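# Fill three moving trays with colour-matched upright blanks

## Task

Press the green button once to start the line. It then advances the three trays now parked under the transparent hood past the robot in steps, on a timer that does not wait. Before each tray leaves the supply of a given colour, put a blank of that colour, standing upright, into every cell of that colour. At the end each tray must still sit on its own carrier, unrotated. The black needles creeping toward the red ends of their dials show how much time remains.

## Robot and tools

Robot: two six-joint arms, left_arm and right_arm, each ending in a five-finger hand (left_arm has a left hand, the mirror of the right one). Measured base positions: left_arm at (+0.067, +0.352, 0) m, right_arm at (-0.056, -0.391, 0) m, both turned only slightly about z.

Scene frame: origin at table-top height, halfway between the nominal bases. +z is up, +x points out across the table, and +y is toward left_arm. These are not image left and right. Reported hand positions, orientations (quat_wxyz) and velocities use this frame and may be off by a few cm.

Hand point: a spot 0.15 m out from the wrist flange along the fingers and 0.05 m in front of the palm. Its +z runs along the straight fingers, +y out of the palm, and +x across the palm. On the right hand +x points away from the thumb; on the left hand it points toward the thumb. Straight fingertips reach 6-7 cm past the point. A bracket on the little-finger side of the wrist sticks out and can strike things. With the palm down, the wrist can hang up to 0.11 m below the point.

The row (28 numbers, each in [-1, 1]), used by execute_actions and move:
- Numbers 1-6, left_arm: dx, dy, dz, rx, ry, rz.
- Numbers 7-12, left hand motors: little, ring, middle, index, thumb_bend, thumb_turn.
- Numbers 13-14: left force_limit, then speed.
- Numbers 15-28: the same fourteen for right_arm and its hand.
Both arms are always included.

Arm numbers are offsets, not poses. They count from that arm's Hand target as it stood when the action or move began, and they run along the scene axes. 1.0 means 0.6 m of translation or 180 degrees. rx, ry, rz together form one rotation vector, turned about the Hand target position. Each row of one action is measured from the same starting target, so sending the same offset again moves the arm further. Six zeros re-request the current Hand target. Each control step, the commanded orientation is clipped to within 32 degrees of the measured one.

Hand numbers are absolute targets: +1 means open or straight, -1 means closed. For thumb_turn, -1 places the thumb opposite the fingers, which you need for gripping things about 0.035-0.065 m thick. force_limit maps linearly from about 0 N at -1 to 10 N at +1 (15 N for the thumb motors). speed reaches full speed at +0.48; use about -0.94 or lower for a gentle close. There is no keep-as-is value: to leave a hand unchanged, repeat its last eight numbers.

Tools:
- execute_actions(actions, cameras): a list of actions. Each action is up to 15 rows, one row per 1/30 s step; a short action holds its final row for the remaining steps. An empty list returns all camera images.
- move(target, speed, blend, stop_force, zero, blocking, cameras): drives each hand point in a straight line toward its offset target.
  - target is one row or a list of up to 15 rows. Every row is an offset from the same starting Hand targets.
  - speed is in m/s, from 0.002 to 3.6 (default 0.25).
  - blend is a corner-rounding radius in m.
  - stop_force is 3 to 120 N and ends an arm's path when it meets resistance. Don't rely on it when the hand is turning, or for light or loose objects. Leave it out when backing away from a contact.
  - blocking=false returns early while the move continues; it cannot be combined with stop_force.
  - The result ends with a 'move:' line: done, off_target, moving, held or fault, plus any limits (paced = pose clipped, held = steps withheld).
- wait(seconds 0-10): lets the scene run while the arms hold.
- stop: brakes a running move.
- zoom_image(camera, region [x0,y0,x1,y1], each side up to 504 px): gives a closer look at the latest image.
- show_instructions: shows the reference pages.
- zero_wrist_force(arm): re-zeroes that arm's wrist sensor.
- finished_scene: ends the scene for good.

Cameras: cam_head_left, cam_head_right, cam_high, cam_left_wrist, cam_right_wrist, all 672x504.

Result lines:
- Hand target: the last commanded pose after clipping.
- end_effector_position and quat.
- Joint positions, velocities (may read 'within noise') and torques.
- Wrist force and torque in the hand's own axes, plus a peak line.
- hand_measured, hand_stopped_by (moving, target, force, stalled, fault) and hand_load_n. All three are in motor order. A lost grip appears only as hand_load_n dropping toward 0.

Things to avoid:
- Contact torque over the limits (136 N m for the large joints, 25.4 N m for the wrists) or roughly 150 N of outside force. Either one stops the arm for 10 s.
- Overheated motors, which cause a longer stop.
- Collisions between the arms, which can end the scene.
- Targets set beyond a firm contact.
- Fast impacts, dropping or flinging parts, and letting anything fall off the table.
- Squeezing a finger hard.
- Paths that pass close to an arm's own base.

The scene keeps running while you reply, so plan ahead of the line's clock.

Each tool is called as name(argument=value, ...), one argument or row to a line, values as JSON.

Reference images:

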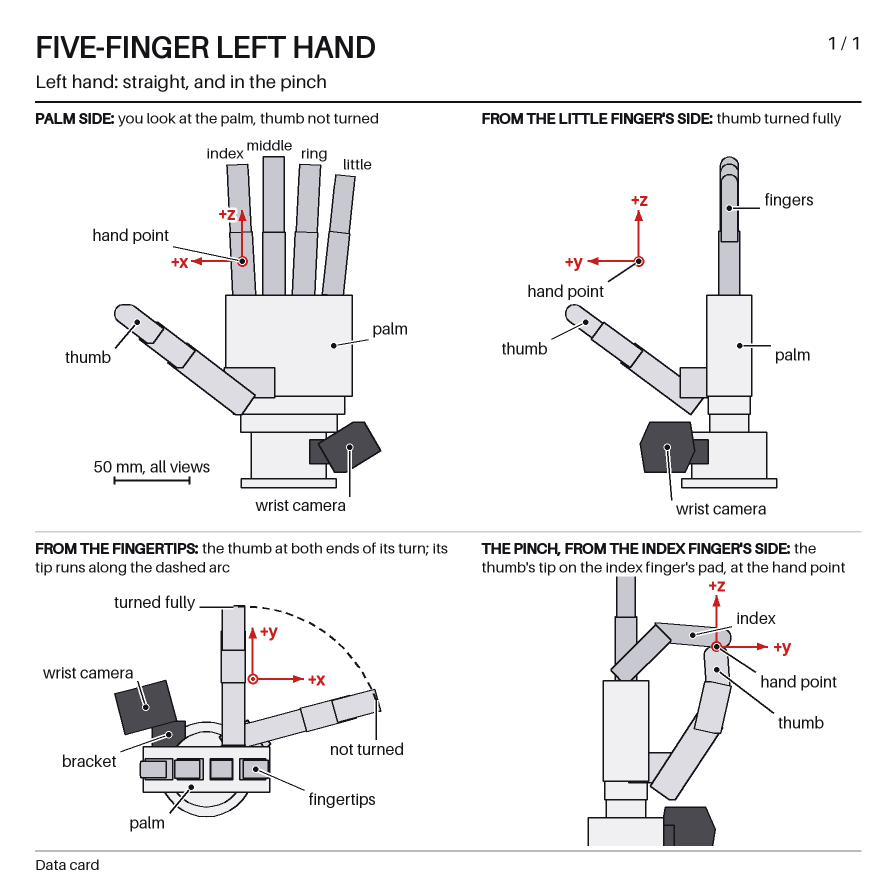

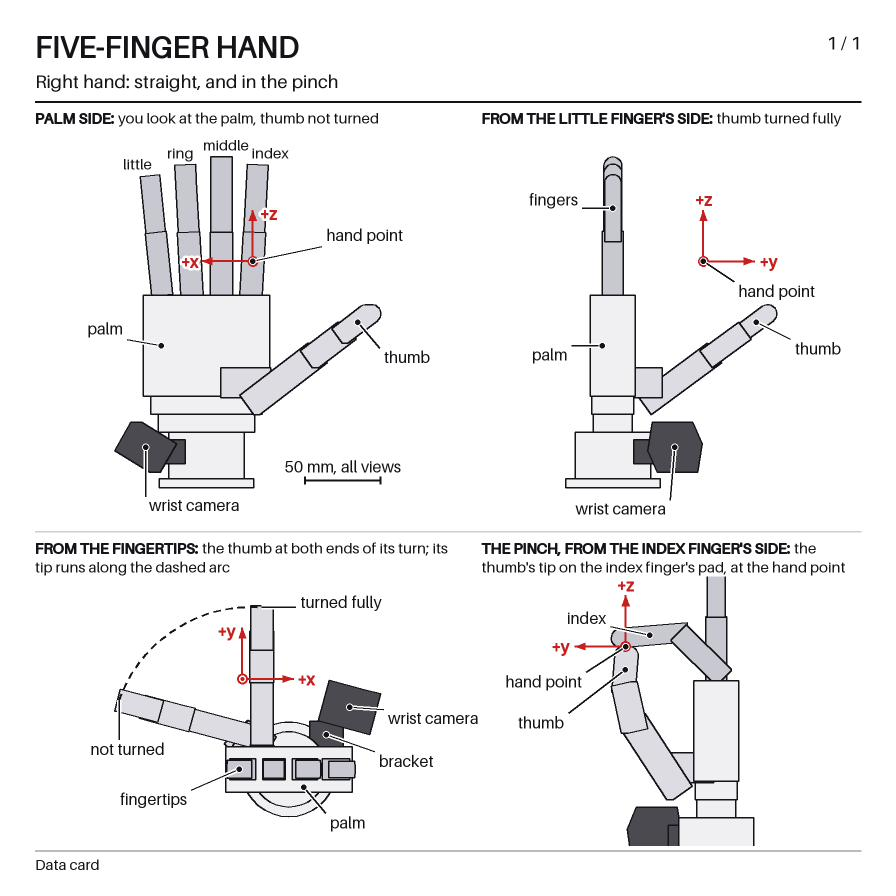

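## Session

execute_actions(
  actions=[],
)

Scene clock: 0.00 s.
left_arm: end_effector_position=(+0.2734, +0.0115, +0.2445) hand_measured=(+1.000, +1.000, +1.000, +1.000, +1.000, +1.000) hand_load_n=(+0.0, +0.0, +0.0, +0.0, +0.0, +0.0) hand_stopped_by=(target, target, target, target, target, target) hand_force_limit=0.00 hand_speed=-0.80 end_effector_quat_wxyz=(+0.178, +0.769, +0.355, -0.501) | right_arm: end_effector_position=(+0.1851, -0.0265, +0.1175) hand_measured=(+1.000, +1.000, +1.000, +1.000, +1.000, +1.000) hand_load_n=(+0.0, +0.0, +0.0, +0.0, +0.0, +0.0) hand_stopped_by=(target, target, target, target, target, target) hand_force_limit=0.00 hand_speed=-0.80 end_effector_quat_wxyz=(+0.177, +0.700, -0.665, -0.190)
Joint positions: left_arm=[3.049 -1.808 -2.095 1.386 -0.84 1.033] | right_arm=[0.486 -0.834 1.433 1.457 1.359 -2.821]
Joint velocities: within noise
Joint torques (N m): no reading
Wrist force (N): no reading
Wrist torque (N m): no reading
Wrist force, peak (N): no reading
Hand target: left_arm +0.2734, +0.0115, +0.2445; +0.178, +0.769, +0.355, -0.501 | right_arm +0.1851, -0.0265, +0.1175; +0.177, +0.700, -0.665, -0.190

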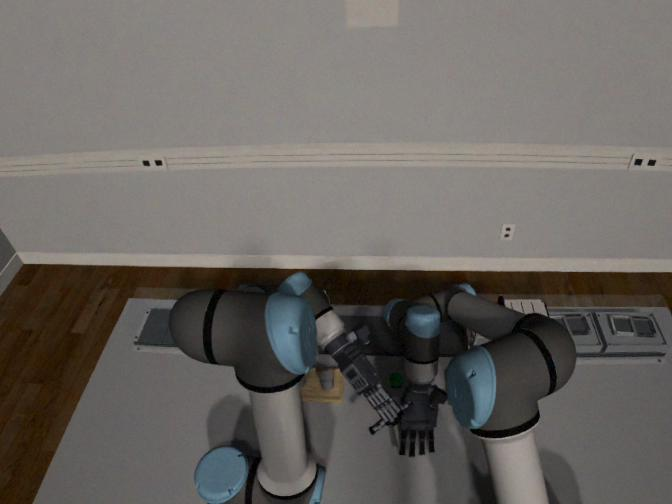

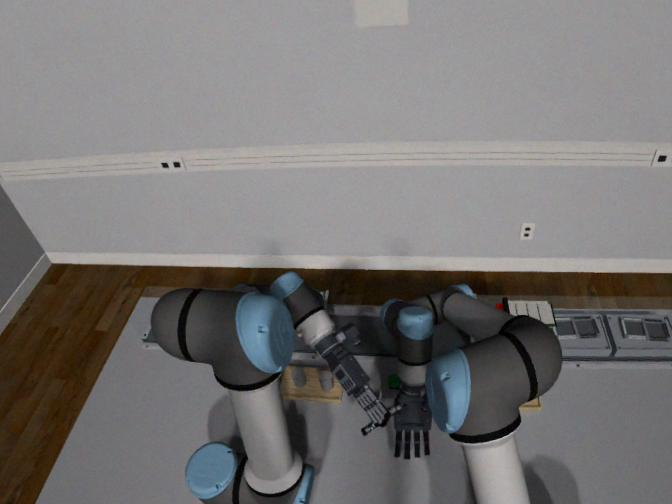

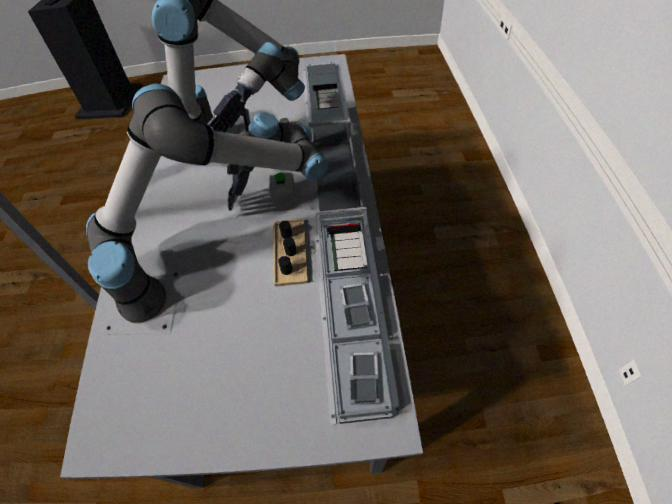

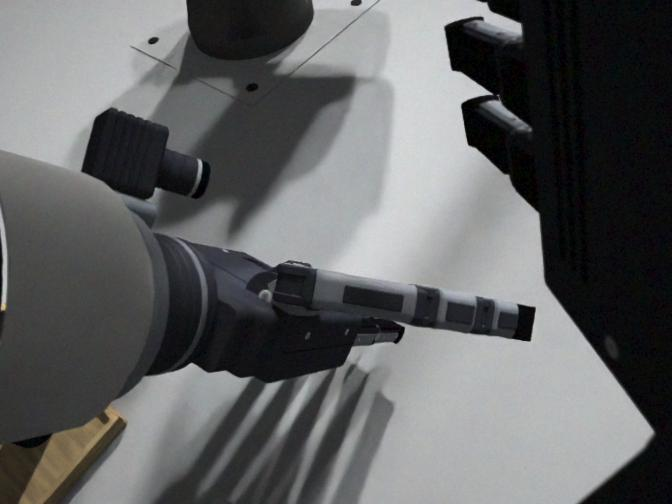

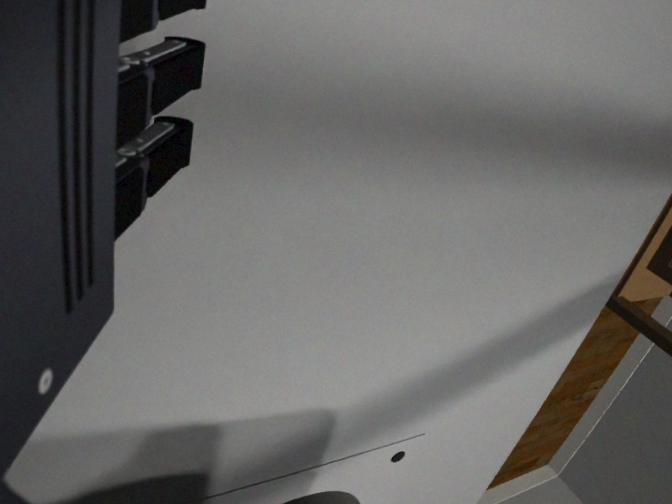

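zoom_image(
  camera="cam_high",
  region=[220, 160, 440, 325],
)

zoom_image(
  camera="cam_high",
  region=[290, 260, 430, 440],
)

zoom_image(
  camera="cam_high",
  region=[220, 40, 380, 200],
)

zoom_image(
  camera="cam_head_left",
  region=[480, 280, 672, 420],
)

zoom_image(
  camera="cam_head_left",
  region=[120, 280, 460, 460],
)

Scaled by 2.291 from the camera's 672x504 image, which has a finer 960x720 frame.

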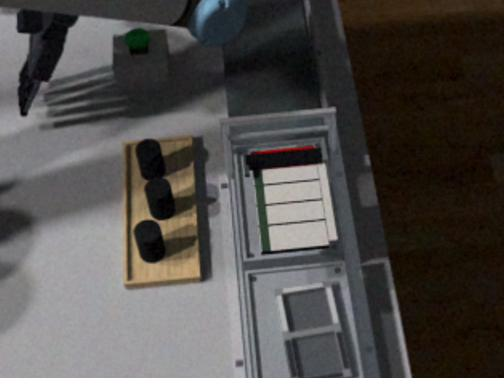

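Scaled by 2.800 from the camera's 672x504 image, which has a finer 960x720 frame.

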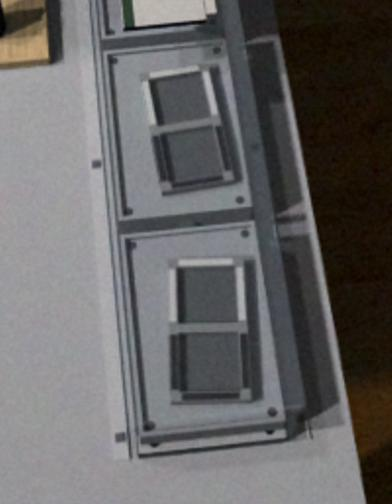

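Scaled by 3.150 from the camera's 672x504 image, which has a finer 960x720 frame.

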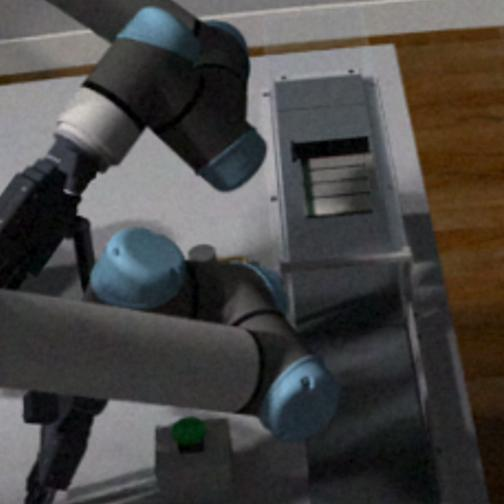

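Scaled by 2.625 from the camera's 672x504 image, which has a finer 960x720 frame.

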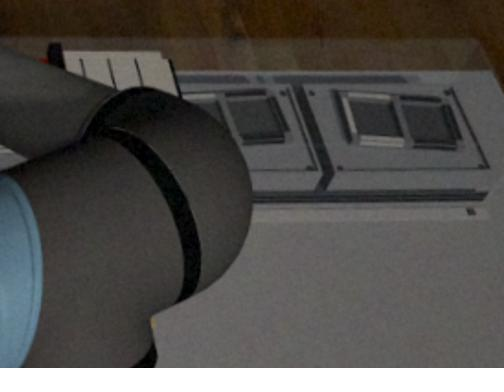

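Scaled by 1.482 from the camera's 672x504 image, which has a finer 960x720 frame.

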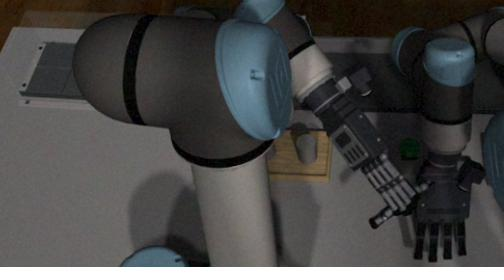

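move(
  target=[
    [0.095,0.317,0.258,-0.062,-0.462,-0.332,-1,-1,0.6,0.6,1,-1,0,0.3,0.108,-0.3725,0.3875,0.0015,-0.25,-0.009,-1,-1,0.6,0.6,1,-1,0,0.3],
    [0.145,0.3975,0.176,0.198,-0.557,-0.795,-1,-1,0.6,0.6,1,-1,0,0.3,0.292,-0.439,0.3875,0.003,-0.501,-0.018,-1,-1,0.6,0.6,1,-1,0,0.3],
  ],
  blend=[0.05, 0],
  speed=0.4,
  cameras=["all"],
)

Scene clock: 66.87 s.
left_arm: end_effector_position=(+0.3614, +0.2492, +0.3501) hand_measured=(-1.000, -1.000, +0.600, +0.600, +1.000, -1.000) hand_load_n=(+0.0, +0.0, +0.0, +0.0, +0.0, +0.0) hand_stopped_by=(target, target, target, target, target, target) hand_force_limit=0.00 hand_speed=0.30 end_effector_quat_wxyz=(-0.354, +0.616, -0.613, +0.345) | right_arm: end_effector_position=(+0.3603, -0.2899, +0.3500) hand_measured=(-1.000, -1.000, +0.600, +0.600, +1.000, -1.000) hand_load_n=(+0.0, +0.0, +0.0, +0.0, +0.0, -0.5) hand_stopped_by=(target, target, target, target, target, target) hand_force_limit=0.00 hand_speed=0.30 end_effector_quat_wxyz=(-0.354, +0.612, -0.612, +0.355)
Joint positions: left_arm=[4.041 -0.806 -1.991 2.024 -0.822 3.74] | right_arm=[-0.227 -1.902 1.779 0.663 1.323 -3.29]
Joint torques (N m): left_arm=[-0.88 -24.46 25.8 -1.23 0.93 0.39] | right_arm=[7.66 2.57 -32.26 -0.9 1.77 -2.14]
Wrist force (N): left_arm=[-0.1 -1.3 -0.9] | right_arm=[-0.2 0.0 -1.3]
Wrist torque (N m): left_arm=[-0.20 -0.13 0.03] | right_arm=[0.51 0.08 -0.19]
Wrist force, peak (N): left_arm=[1.2 -2.1 0.2] | right_arm=[0.2 0.3 -1.6]
Hand target: left_arm +0.3604, +0.2500, +0.3501; -0.353, +0.613, -0.612, +0.353 | right_arm +0.3603, -0.2899, +0.3500; -0.354, +0.612, -0.612, +0.355
Off the commanded pose: left_arm 0.001 m, 1 deg | right_arm 0.000 m, 0 deg.
move: done
camera_calibration:
cam_left_wrist: T_world_to_cam=[[0.432067, -0.274575, 0.859026, -0.398925], [-0.558607, -0.82928, 0.0158971, 0.404715], [0.708009, -0.486726, -0.511685, 0.16446], [0, 0, 0, 1]] pos_world=[0.282, 0.306134, 0.420404]
cam_right_wrist: T_world_to_cam=[[-0.461783, -0.229337, -0.856832, 0.404636], [-0.509182, 0.859514, 0.0443653, 0.420986], [0.726285, 0.456771, -0.513683, 0.167632], [0, 0, 0, 1]] pos_world=[0.279464, -0.345615, 0.414138]

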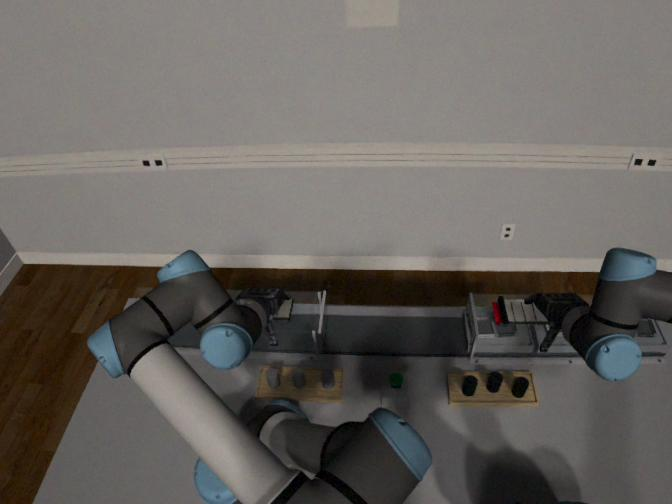

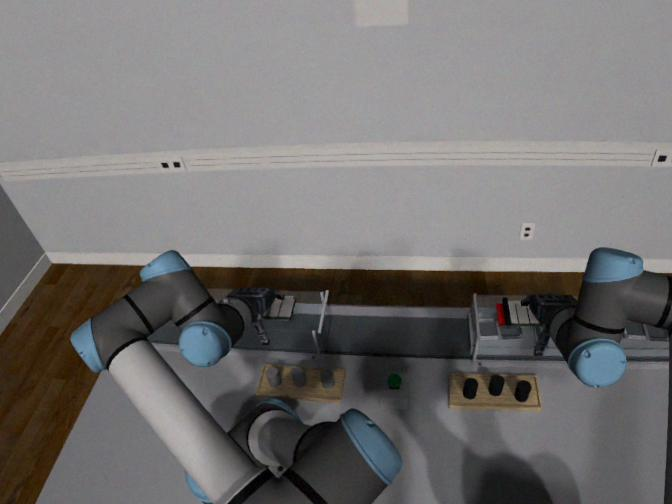

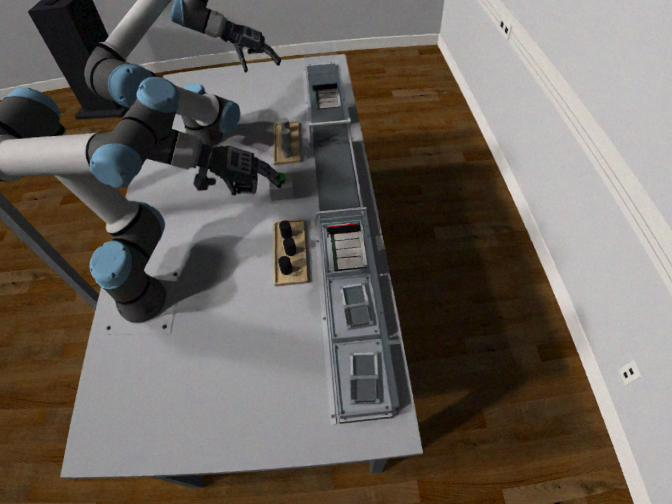

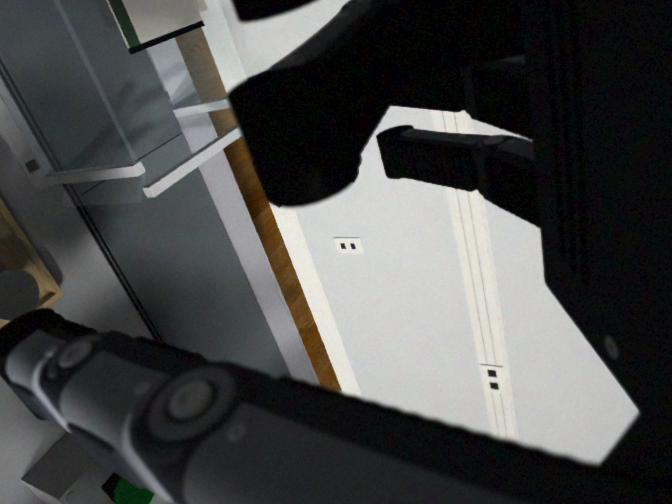

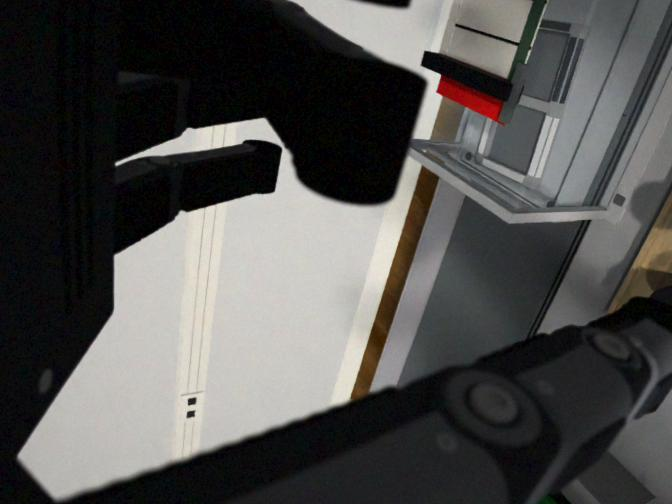

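zoom_image(
  camera="cam_head_left",
  region=[430, 270, 672, 420],
)

zoom_image(
  camera="cam_head_left",
  region=[230, 270, 472, 420],
)

zoom_image(
  camera="cam_high",
  region=[260, 50, 400, 160],
)

zoom_image(
  camera="cam_high",
  region=[250, 140, 410, 290],
)

Scaled by 2.083 from the camera's 672x504 image, which has a finer 960x720 frame.

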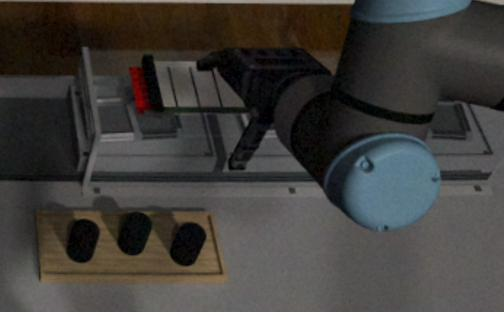

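Scaled by 2.083 from the camera's 672x504 image, which has a finer 960x720 frame.

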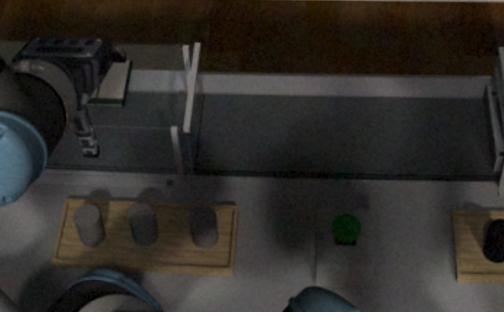

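Scaled by 3.600 from the camera's 672x504 image, which has a finer 960x720 frame.

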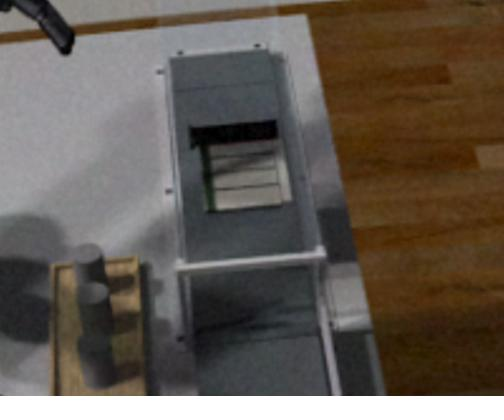

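Scaled by 3.150 from the camera's 672x504 image, which has a finer 960x720 frame.

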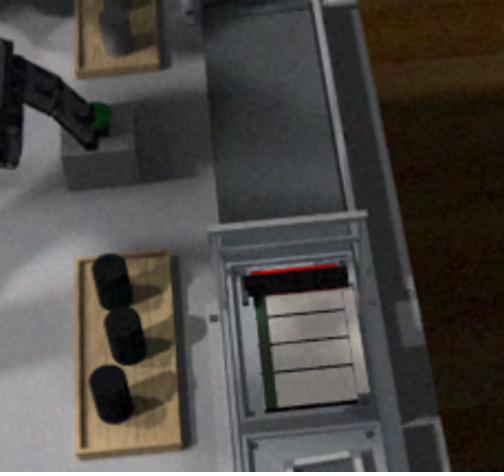

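zoom_image(
  camera="cam_right_wrist",
  region=[400, 0, 672, 240],
)

zoom_image(
  camera="cam_high",
  region=[310, 260, 410, 350],
)

zoom_image(
  camera="cam_high",
  region=[310, 335, 410, 425],
)

Scaled by 1.853 from the camera's 672x504 image, which has a finer 960x720 frame.

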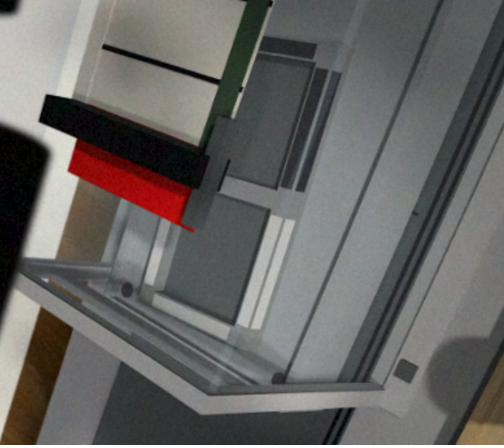

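Scaled by 5.040 from the camera's 672x504 image, which has a finer 960x720 frame.

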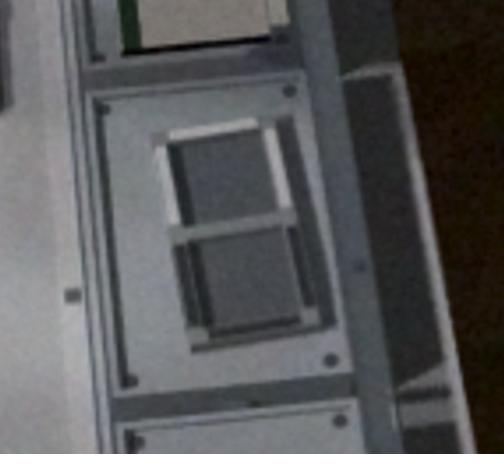

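Scaled by 5.040 from the camera's 672x504 image, which has a finer 960x720 frame.

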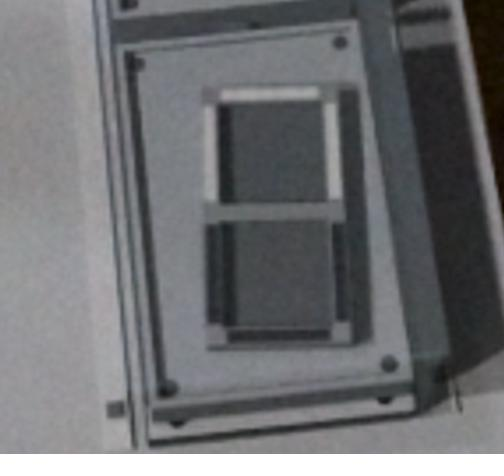

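zoom_image(
  camera="cam_head_left",
  region=[440, 350, 550, 415],
)

zoom_image(
  camera="cam_head_left",
  region=[250, 350, 420, 415],
)

zoom_image(
  camera="cam_head_right",
  region=[440, 350, 550, 415],
)

zoom_image(
  camera="cam_head_right",
  region=[250, 350, 420, 415],
)

zoom_image(
  camera="cam_high",
  region=[260, 210, 330, 290],
)

zoom_image(
  camera="cam_high",
  region=[260, 110, 330, 190],
)

Scaled by 4.582 from the camera's 672x504 image, which has a finer 960x720 frame.

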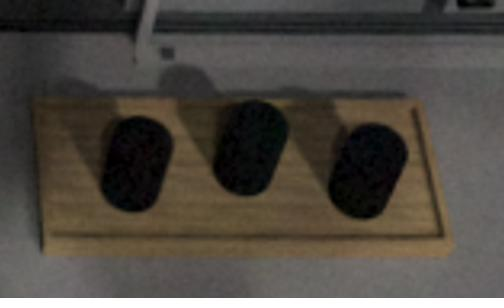

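Scaled by 2.965 from the camera's 672x504 image, which has a finer 960x720 frame.

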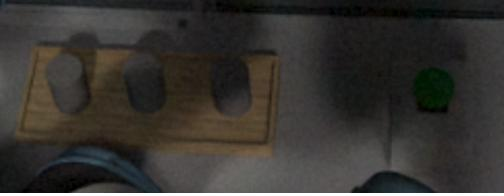

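Scaled by 4.582 from the camera's 672x504 image, which has a finer 960x720 frame.

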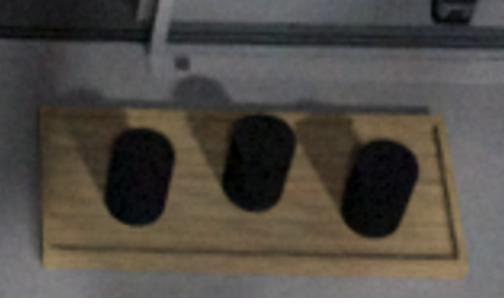

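Scaled by 2.965 from the camera's 672x504 image, which has a finer 960x720 frame.

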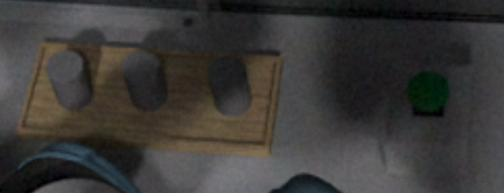

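Scaled by 6.300 from the camera's 672x504 image, which has a finer 960x720 frame.

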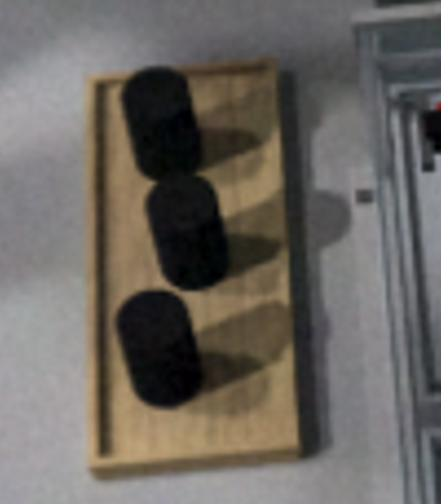

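Scaled by 6.300 from the camera's 672x504 image, which has a finer 960x720 frame.

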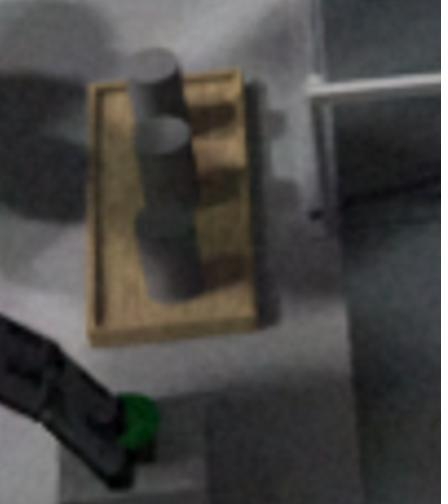

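move(
  target=[0.0755,-0.1428,-0.2833,0,0,0.25,-1,-1,0.6,0.6,1,-1,0,0.3,0.0562,0.1582,-0.3167,0,0,0,-1,-1,0.6,0.6,1,-1,0,0.3],
  speed=0.25,
  cameras=["all"],
)

Scene clock: 102.90 s.
left_arm: end_effector_position=(+0.4057, +0.1644, +0.1802) hand_measured=(-1.000, -1.000, +0.600, +0.600, +1.000, -1.000) hand_load_n=(+0.0, +0.0, +0.0, +0.0, +0.0, +0.0) hand_stopped_by=(target, target, target, target, target, target) hand_force_limit=0.00 hand_speed=0.30 end_effector_quat_wxyz=(-0.462, +0.800, -0.331, +0.191) | right_arm: end_effector_position=(+0.3940, -0.1950, +0.1599) hand_measured=(-1.000, -1.000, +0.600, +0.600, +1.000, -1.000) hand_load_n=(+0.0, +0.0, +0.0, +0.0, +0.0, +0.0) hand_stopped_by=(target, target, target, target, target, target) hand_force_limit=0.00 hand_speed=0.30 end_effector_quat_wxyz=(-0.354, +0.612, -0.612, +0.355)
Joint positions: left_arm=[4.848 0.218 -2.212 1.21 -0.788 3.754] | right_arm=[0.181 -1.631 2.061 0.095 1.676 -3.083]
Joint torques (N m): left_arm=[-11.93 -29.29 0.37 -1.97 1.09 -0.07] | right_arm=[-4.26 -14.53 -30 -0.61 -1.76 -2.13]
Wrist force (N): left_arm=[-0.3 -1.1 -0.5] | right_arm=[-0.2 0.1 -1.0]
Wrist torque (N m): left_arm=[-0.17 -0.09 -0.19] | right_arm=[0.48 0.04 -0.13]
Wrist force, peak (N): left_arm=[-0.6 -2.8 -1.3] | right_arm=[0.4 -1.1 -1.9]
Hand target: left_arm +0.4057, +0.1643, +0.1801; -0.462, +0.800, -0.331, +0.191 | right_arm +0.3941, -0.1950, +0.1600; -0.354, +0.612, -0.612, +0.355
Off the commanded pose: left_arm 0.000 m, 0 deg | right_arm 0.000 m, 0 deg.
shoulder posture changed (left arm): the wrist came as close to joint 1's axis as it can, and the arm is now in the other of its two shoulder postures.
move: done
camera_calibration:
cam_left_wrist: T_world_to_cam=[[0.486711, 0.105159, 0.867211, -0.381457], [0.182166, -0.983121, 0.0169768, 0.0862765], [0.854358, 0.149713, -0.497652, -0.161696], [0, 0, 0, 1]] pos_world=[0.308089, 0.149142, 0.248871]
cam_right_wrist: T_world_to_cam=[[-0.461984, -0.229365, -0.856716, 0.27911], [-0.509175, 0.859514, 0.0444584, 0.364989], [0.726162, 0.456757, -0.513869, 0.0022343], [0, 0, 0, 1]] pos_world=[0.313165, -0.250715, 0.224039]

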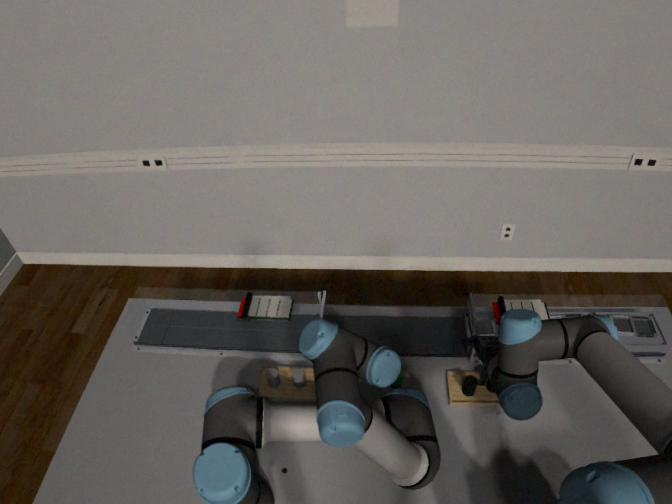

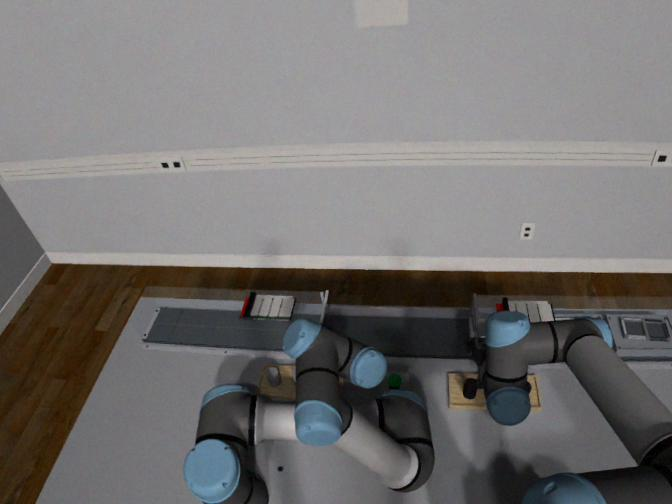

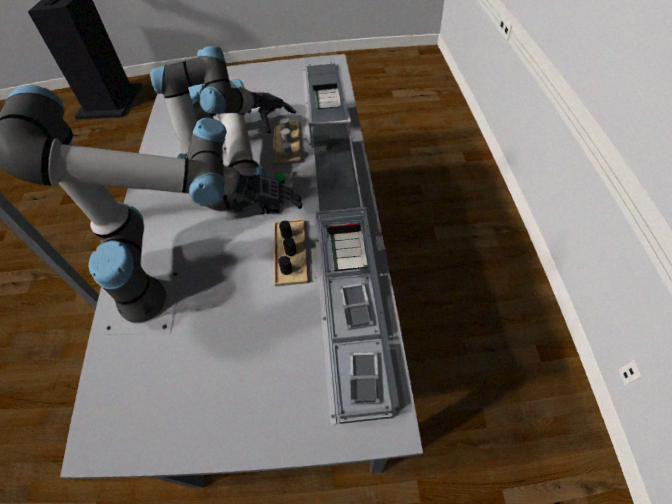

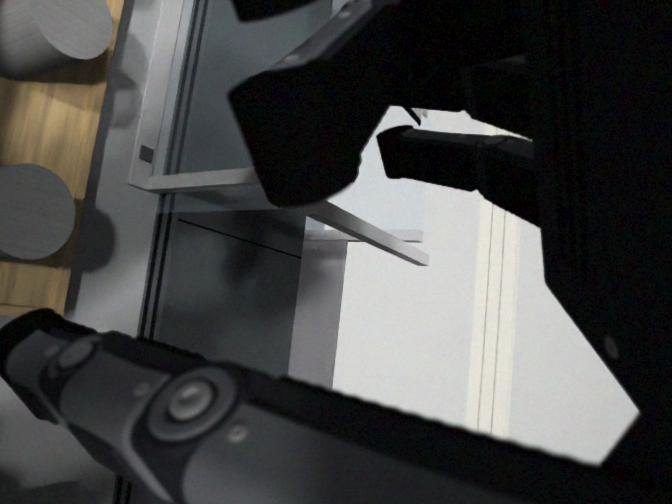

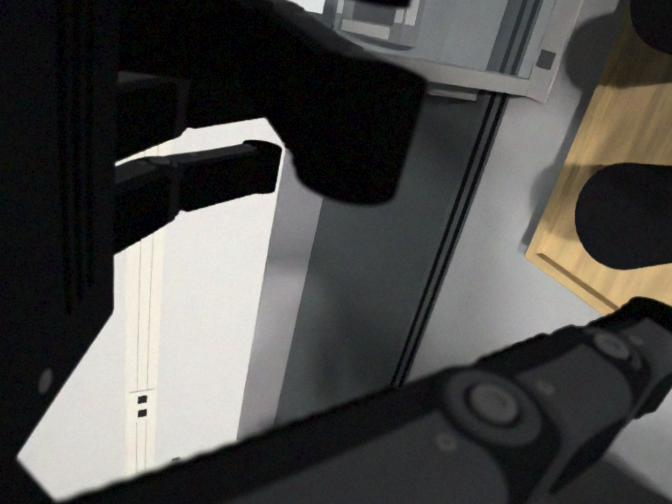

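move(
  target=[
    [0,0,0.3667,0,0,0,-1,-1,0.6,0.6,1,-1,0,0.3,0,0,0,0,0,0,-1,-1,0.6,0.6,1,-1,0,0.3],
    [-0.1462,0.8628,0.3667,0,0,0,-1,-1,0.6,0.6,1,-1,0,0.3,0,0,0,0,0,0,-1,-1,0.6,0.6,1,-1,0,0.3],
    [0.1405,0.7577,0.3667,0,0,0,-1,-1,0.6,0.6,1,-1,0,0.3,0,0,0,0,0,0,-1,-1,0.6,0.6,1,-1,0,0.3],
    [0.2238,0.4043,0.3667,0,0,0,-1,-1,0.6,0.6,1,-1,0,0.3,0,0,0,0,0,0,-1,-1,0.6,0.6,1,-1,0,0.3],
  ],
  blend=[0.02, 0.05, 0.05, 0],
  speed=0.25,
)

zoom_image(
  camera="cam_right_wrist",
  region=[500, 120, 672, 320],
)

Scene clock: 142.50 s.
left_arm: end_effector_position=(+0.5400, +0.4070, +0.4001) hand_measured=(-1.000, -1.000, +0.600, +0.600, +1.000, -1.000) hand_load_n=(+0.0, +0.0, +0.0, +0.0, +0.0, +0.0) hand_stopped_by=(target, target, target, target, target, target) hand_force_limit=0.00 hand_speed=0.30 end_effector_quat_wxyz=(-0.462, +0.800, -0.331, +0.191) | right_arm: end_effector_position=(+0.3941, -0.1950, +0.1600) hand_measured=(-1.000, -1.000, +0.600, +0.600, +1.000, -1.000) hand_load_n=(+0.0, +0.0, +0.0, +0.0, +0.0, +0.0) hand_stopped_by=(target, target, target, target, target, target) hand_force_limit=0.00 hand_speed=0.30 end_effector_quat_wxyz=(-0.354, +0.612, -0.612, +0.355)
Joint positions: left_arm=[3.363 -1.491 -1.46 2.36 -2.026 2.855] | right_arm=[0.181 -1.631 2.061 0.095 1.676 -3.083]
Joint torques (N m): left_arm=[-12.09 20.17 13.93 1.08 -1.45 -0.96] | right_arm=[-8.28 -12.1 -31.19 0.19 -1.54 -0.83]
Wrist force (N): left_arm=[-0.2 -1.6 -0.7] | right_arm=[0.0 0.0 -1.0]
Wrist torque (N m): left_arm=[-0.23 -0.11 -0.19] | right_arm=[0.47 0.01 -0.11]
Wrist force, peak (N): left_arm=[1.0 -2.7 -2.2] | right_arm=[-0.3 0.0 -1.4]
Hand target: left_arm +0.5400, +0.4069, +0.4001; -0.462, +0.800, -0.331, +0.191 | right_arm +0.3941, -0.1950, +0.1600; -0.354, +0.612, -0.612, +0.355
Off the commanded pose: left_arm 0.000 m, 0 deg | right_arm 0.000 m, 0 deg.
shoulder posture changed (left arm): the wrist came as close to joint 1's axis as it can, and the arm is now in the other of its two shoulder postures.
move: done

Scaled by 2.520 from the camera's 672x504 image, which has a finer 960x720 frame.
This view is cut from an older image: the scene may have changed since it was taken.

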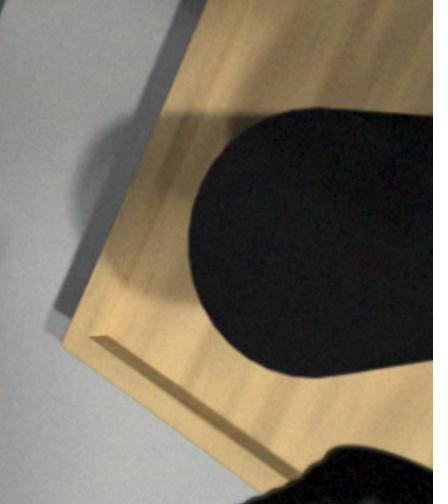

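move(
  target=[-0.2308,-0.4082,-0.4002,0,0,-0.1389,-1,-1,0.6,0.6,1,-1,0,0.3,-0.0035,-0.0017,-0.17,0,0,0,-1,-1,0.6,0.6,1,-1,0,0.3],
  speed=0.2,
  cameras=["all"],
)

Scene clock: 149.87 s.
left_arm: end_effector_position=(+0.4015, +0.1620, +0.1600) hand_measured=(-1.000, -1.000, +0.600, +0.600, +1.000, -1.000) hand_load_n=(+0.0, +0.0, +0.0, +0.0, +0.0, +0.0) hand_stopped_by=(target, target, target, target, target, target) hand_force_limit=0.00 hand_speed=0.30 end_effector_quat_wxyz=(-0.409, +0.710, -0.497, +0.286) | right_arm: end_effector_position=(+0.3919, -0.1960, +0.0579) hand_measured=(-1.000, -1.000, +0.600, +0.600, +1.000, -1.000) hand_load_n=(+0.0, +0.5, +0.0, +0.0, +0.0, +0.0) hand_stopped_by=(target, target, target, target, target, target) hand_force_limit=0.00 hand_speed=0.30 end_effector_quat_wxyz=(-0.353, +0.612, -0.612, +0.355)
Joint positions: left_arm=[2.642 -1.442 -2.149 2.889 -2.254 2.651] | right_arm=[0.178 -1.479 2.22 -0.215 1.673 -3.084]
Joint torques (N m): left_arm=[-5.37 14.57 18.76 -0.06 0.17 1.35] | right_arm=[-5.65 -26.13 -27.6 0.46 -1.88 -1.92]
Wrist force (N): left_arm=[-0.6 -1.5 -0.6] | right_arm=[-0.2 -0.1 -1.2]
Wrist torque (N m): left_arm=[-0.23 -0.06 -0.18] | right_arm=[0.43 0.00 -0.09]
Wrist force, peak (N): left_arm=[-0.5 -3.6 -0.2] | right_arm=[-0.4 -0.9 -1.3]
Hand target: left_arm +0.4015, +0.1620, +0.1600; -0.409, +0.710, -0.497, +0.286 | right_arm +0.3920, -0.1960, +0.0580; -0.354, +0.612, -0.612, +0.355
Off the commanded pose: left_arm 0.000 m, 0 deg | right_arm 0.000 m, 0 deg.
move: done
camera_calibration:
cam_left_wrist: T_world_to_cam=[[0.485685, -0.11032, 0.867144, -0.326387], [-0.250322, -0.968012, 0.0170525, 0.256295], [0.837525, -0.225347, -0.497765, -0.100215], [0, 0, 0, 1]] pos_world=[0.30661, 0.189507, 0.228771]
cam_right_wrist: T_world_to_cam=[[-0.461984, -0.229365, -0.856716, 0.190525], [-0.509175, 0.859514, 0.0444584, 0.369314], [0.726162, 0.456757, -0.513869, -0.0481986], [0, 0, 0, 1]] pos_world=[0.311065, -0.251715, 0.122039]

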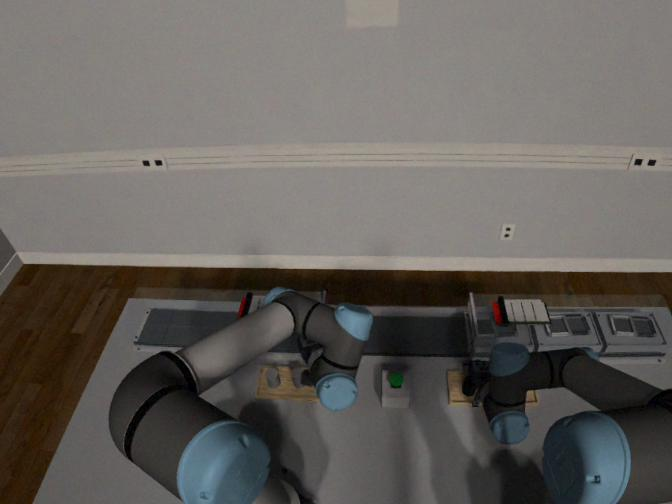

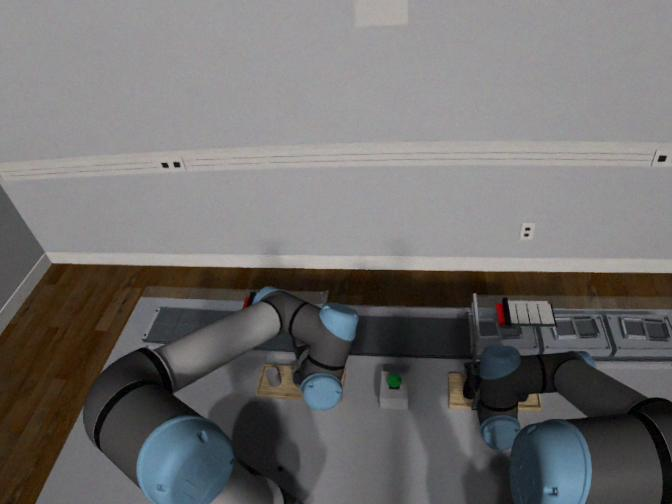

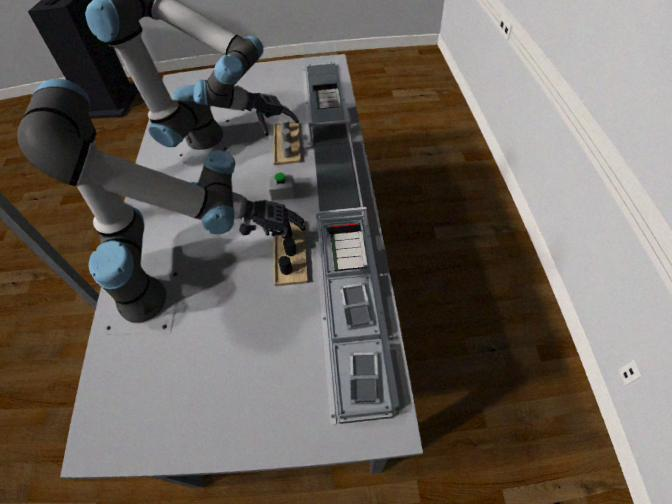

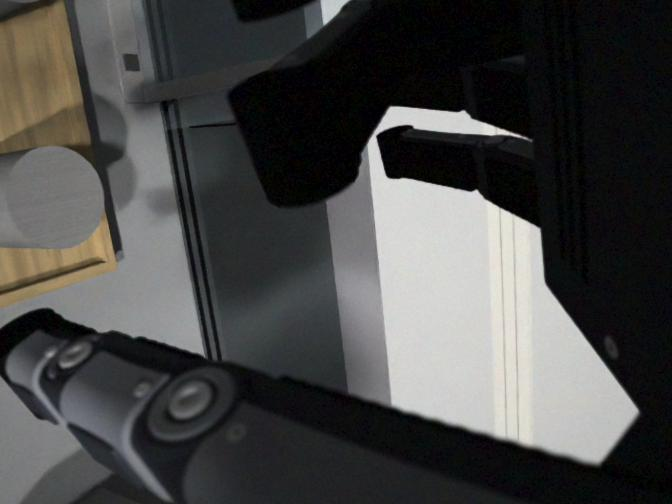

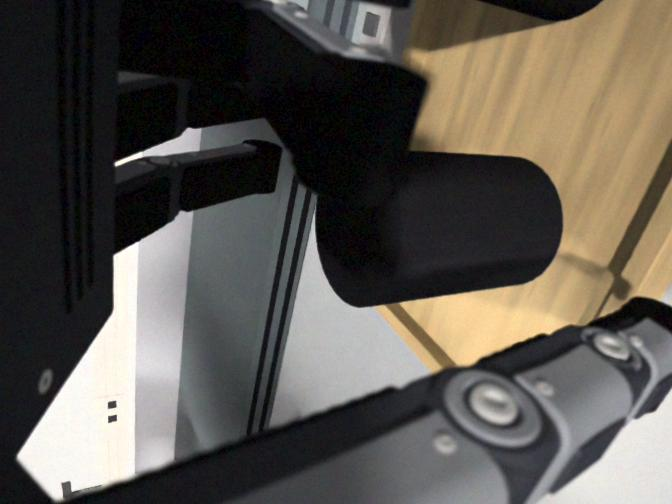

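move(
  target=[0.0083,0.0133,-0.1083,0,0,0,-1,-1,0.6,0.6,1,-1,0,0.3,0,0,0,0,0,0,-1,-1,-0.1,-0.1,0.1,-1,-0.4,-0.9],
  speed=0.1,
  cameras=["cam_left_wrist","cam_right_wrist"],
)

Scene clock: 159.70 s.
left_arm: end_effector_position=(+0.4065, +0.1699, +0.0950) hand_measured=(-1.000, -1.000, +0.600, +0.600, +1.000, -1.000) hand_load_n=(+0.0, +0.0, +0.0, +0.0, +0.0, +0.0) hand_stopped_by=(target, target, target, target, target, target) hand_force_limit=0.00 hand_speed=0.30 end_effector_quat_wxyz=(-0.409, +0.710, -0.497, +0.286) | right_arm: end_effector_position=(+0.3920, -0.1960, +0.0580) hand_measured=(-1.000, -1.000, -0.088, -0.088, +0.650, -1.000) hand_load_n=(+0.0, +0.0, +4.0, +4.5, +7.0, +1.0) hand_stopped_by=(target, target, force, force, force, target) hand_force_limit=-0.40 hand_speed=-0.90 end_effector_quat_wxyz=(-0.354, +0.612, -0.612, +0.355)
Joint positions: left_arm=[2.682 -1.525 -2.266 3.109 -2.224 2.684] | right_arm=[0.178 -1.479 2.219 -0.215 1.673 -3.084]
Joint torques (N m): left_arm=[-11.85 20.29 20.48 0.81 -2.2 -1.87] | right_arm=[2.79 -25.17 -26.29 -0.73 1.37 1.5]
Wrist force (N): left_arm=[-0.7 -1.5 -0.9] | right_arm=[0.2 -2.9 -1.8]
Wrist torque (N m): left_arm=[-0.20 -0.04 -0.20] | right_arm=[0.33 -0.04 -0.10]
Wrist force, peak (N): left_arm=[-0.5 -2.9 -1.4] | right_arm=[0.1 -2.9 -2.2]
Hand target: left_arm +0.4065, +0.1699, +0.0950; -0.409, +0.710, -0.497, +0.286 | right_arm +0.3920, -0.1960, +0.0580; -0.354, +0.612, -0.612, +0.355
Off the commanded pose: left_arm 0.000 m, 0 deg | right_arm 0.000 m, 0 deg.
move: done
camera_calibration:
cam_left_wrist: T_world_to_cam=[[0.485582, -0.110213, 0.867216, -0.271531], [-0.250346, -0.968004, 0.0171548, 0.266267], [0.837578, -0.225434, -0.497637, -0.134913], [0, 0, 0, 1]] pos_world=[0.311509, 0.197408, 0.16377]
cam_right_wrist: T_world_to_cam=[[-0.461751, -0.229315, -0.856855, 0.190567], [-0.509144, 0.859538, 0.0443397, 0.36932], [0.726332, 0.456737, -0.513647, -0.0482324], [0, 0, 0, 1]] pos_world=[0.311064, -0.251715, 0.122138]
Images, in order (width x height): cam_left_wrist 672x504, cam_right_wrist 672x504.

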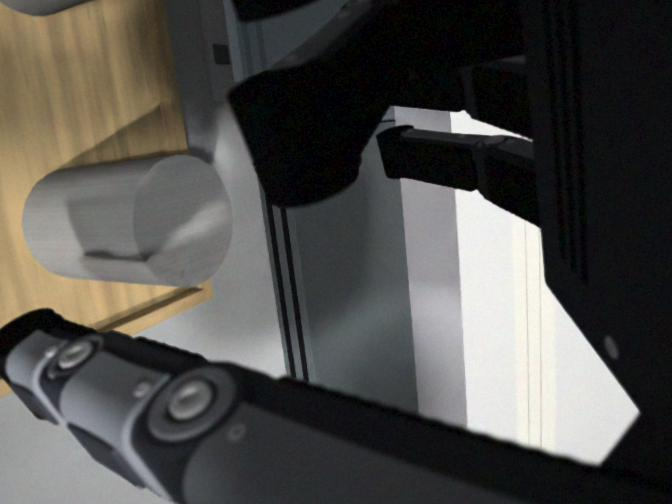

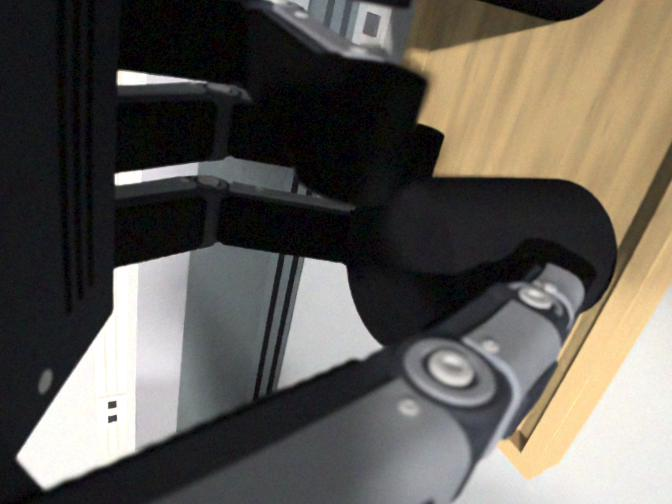

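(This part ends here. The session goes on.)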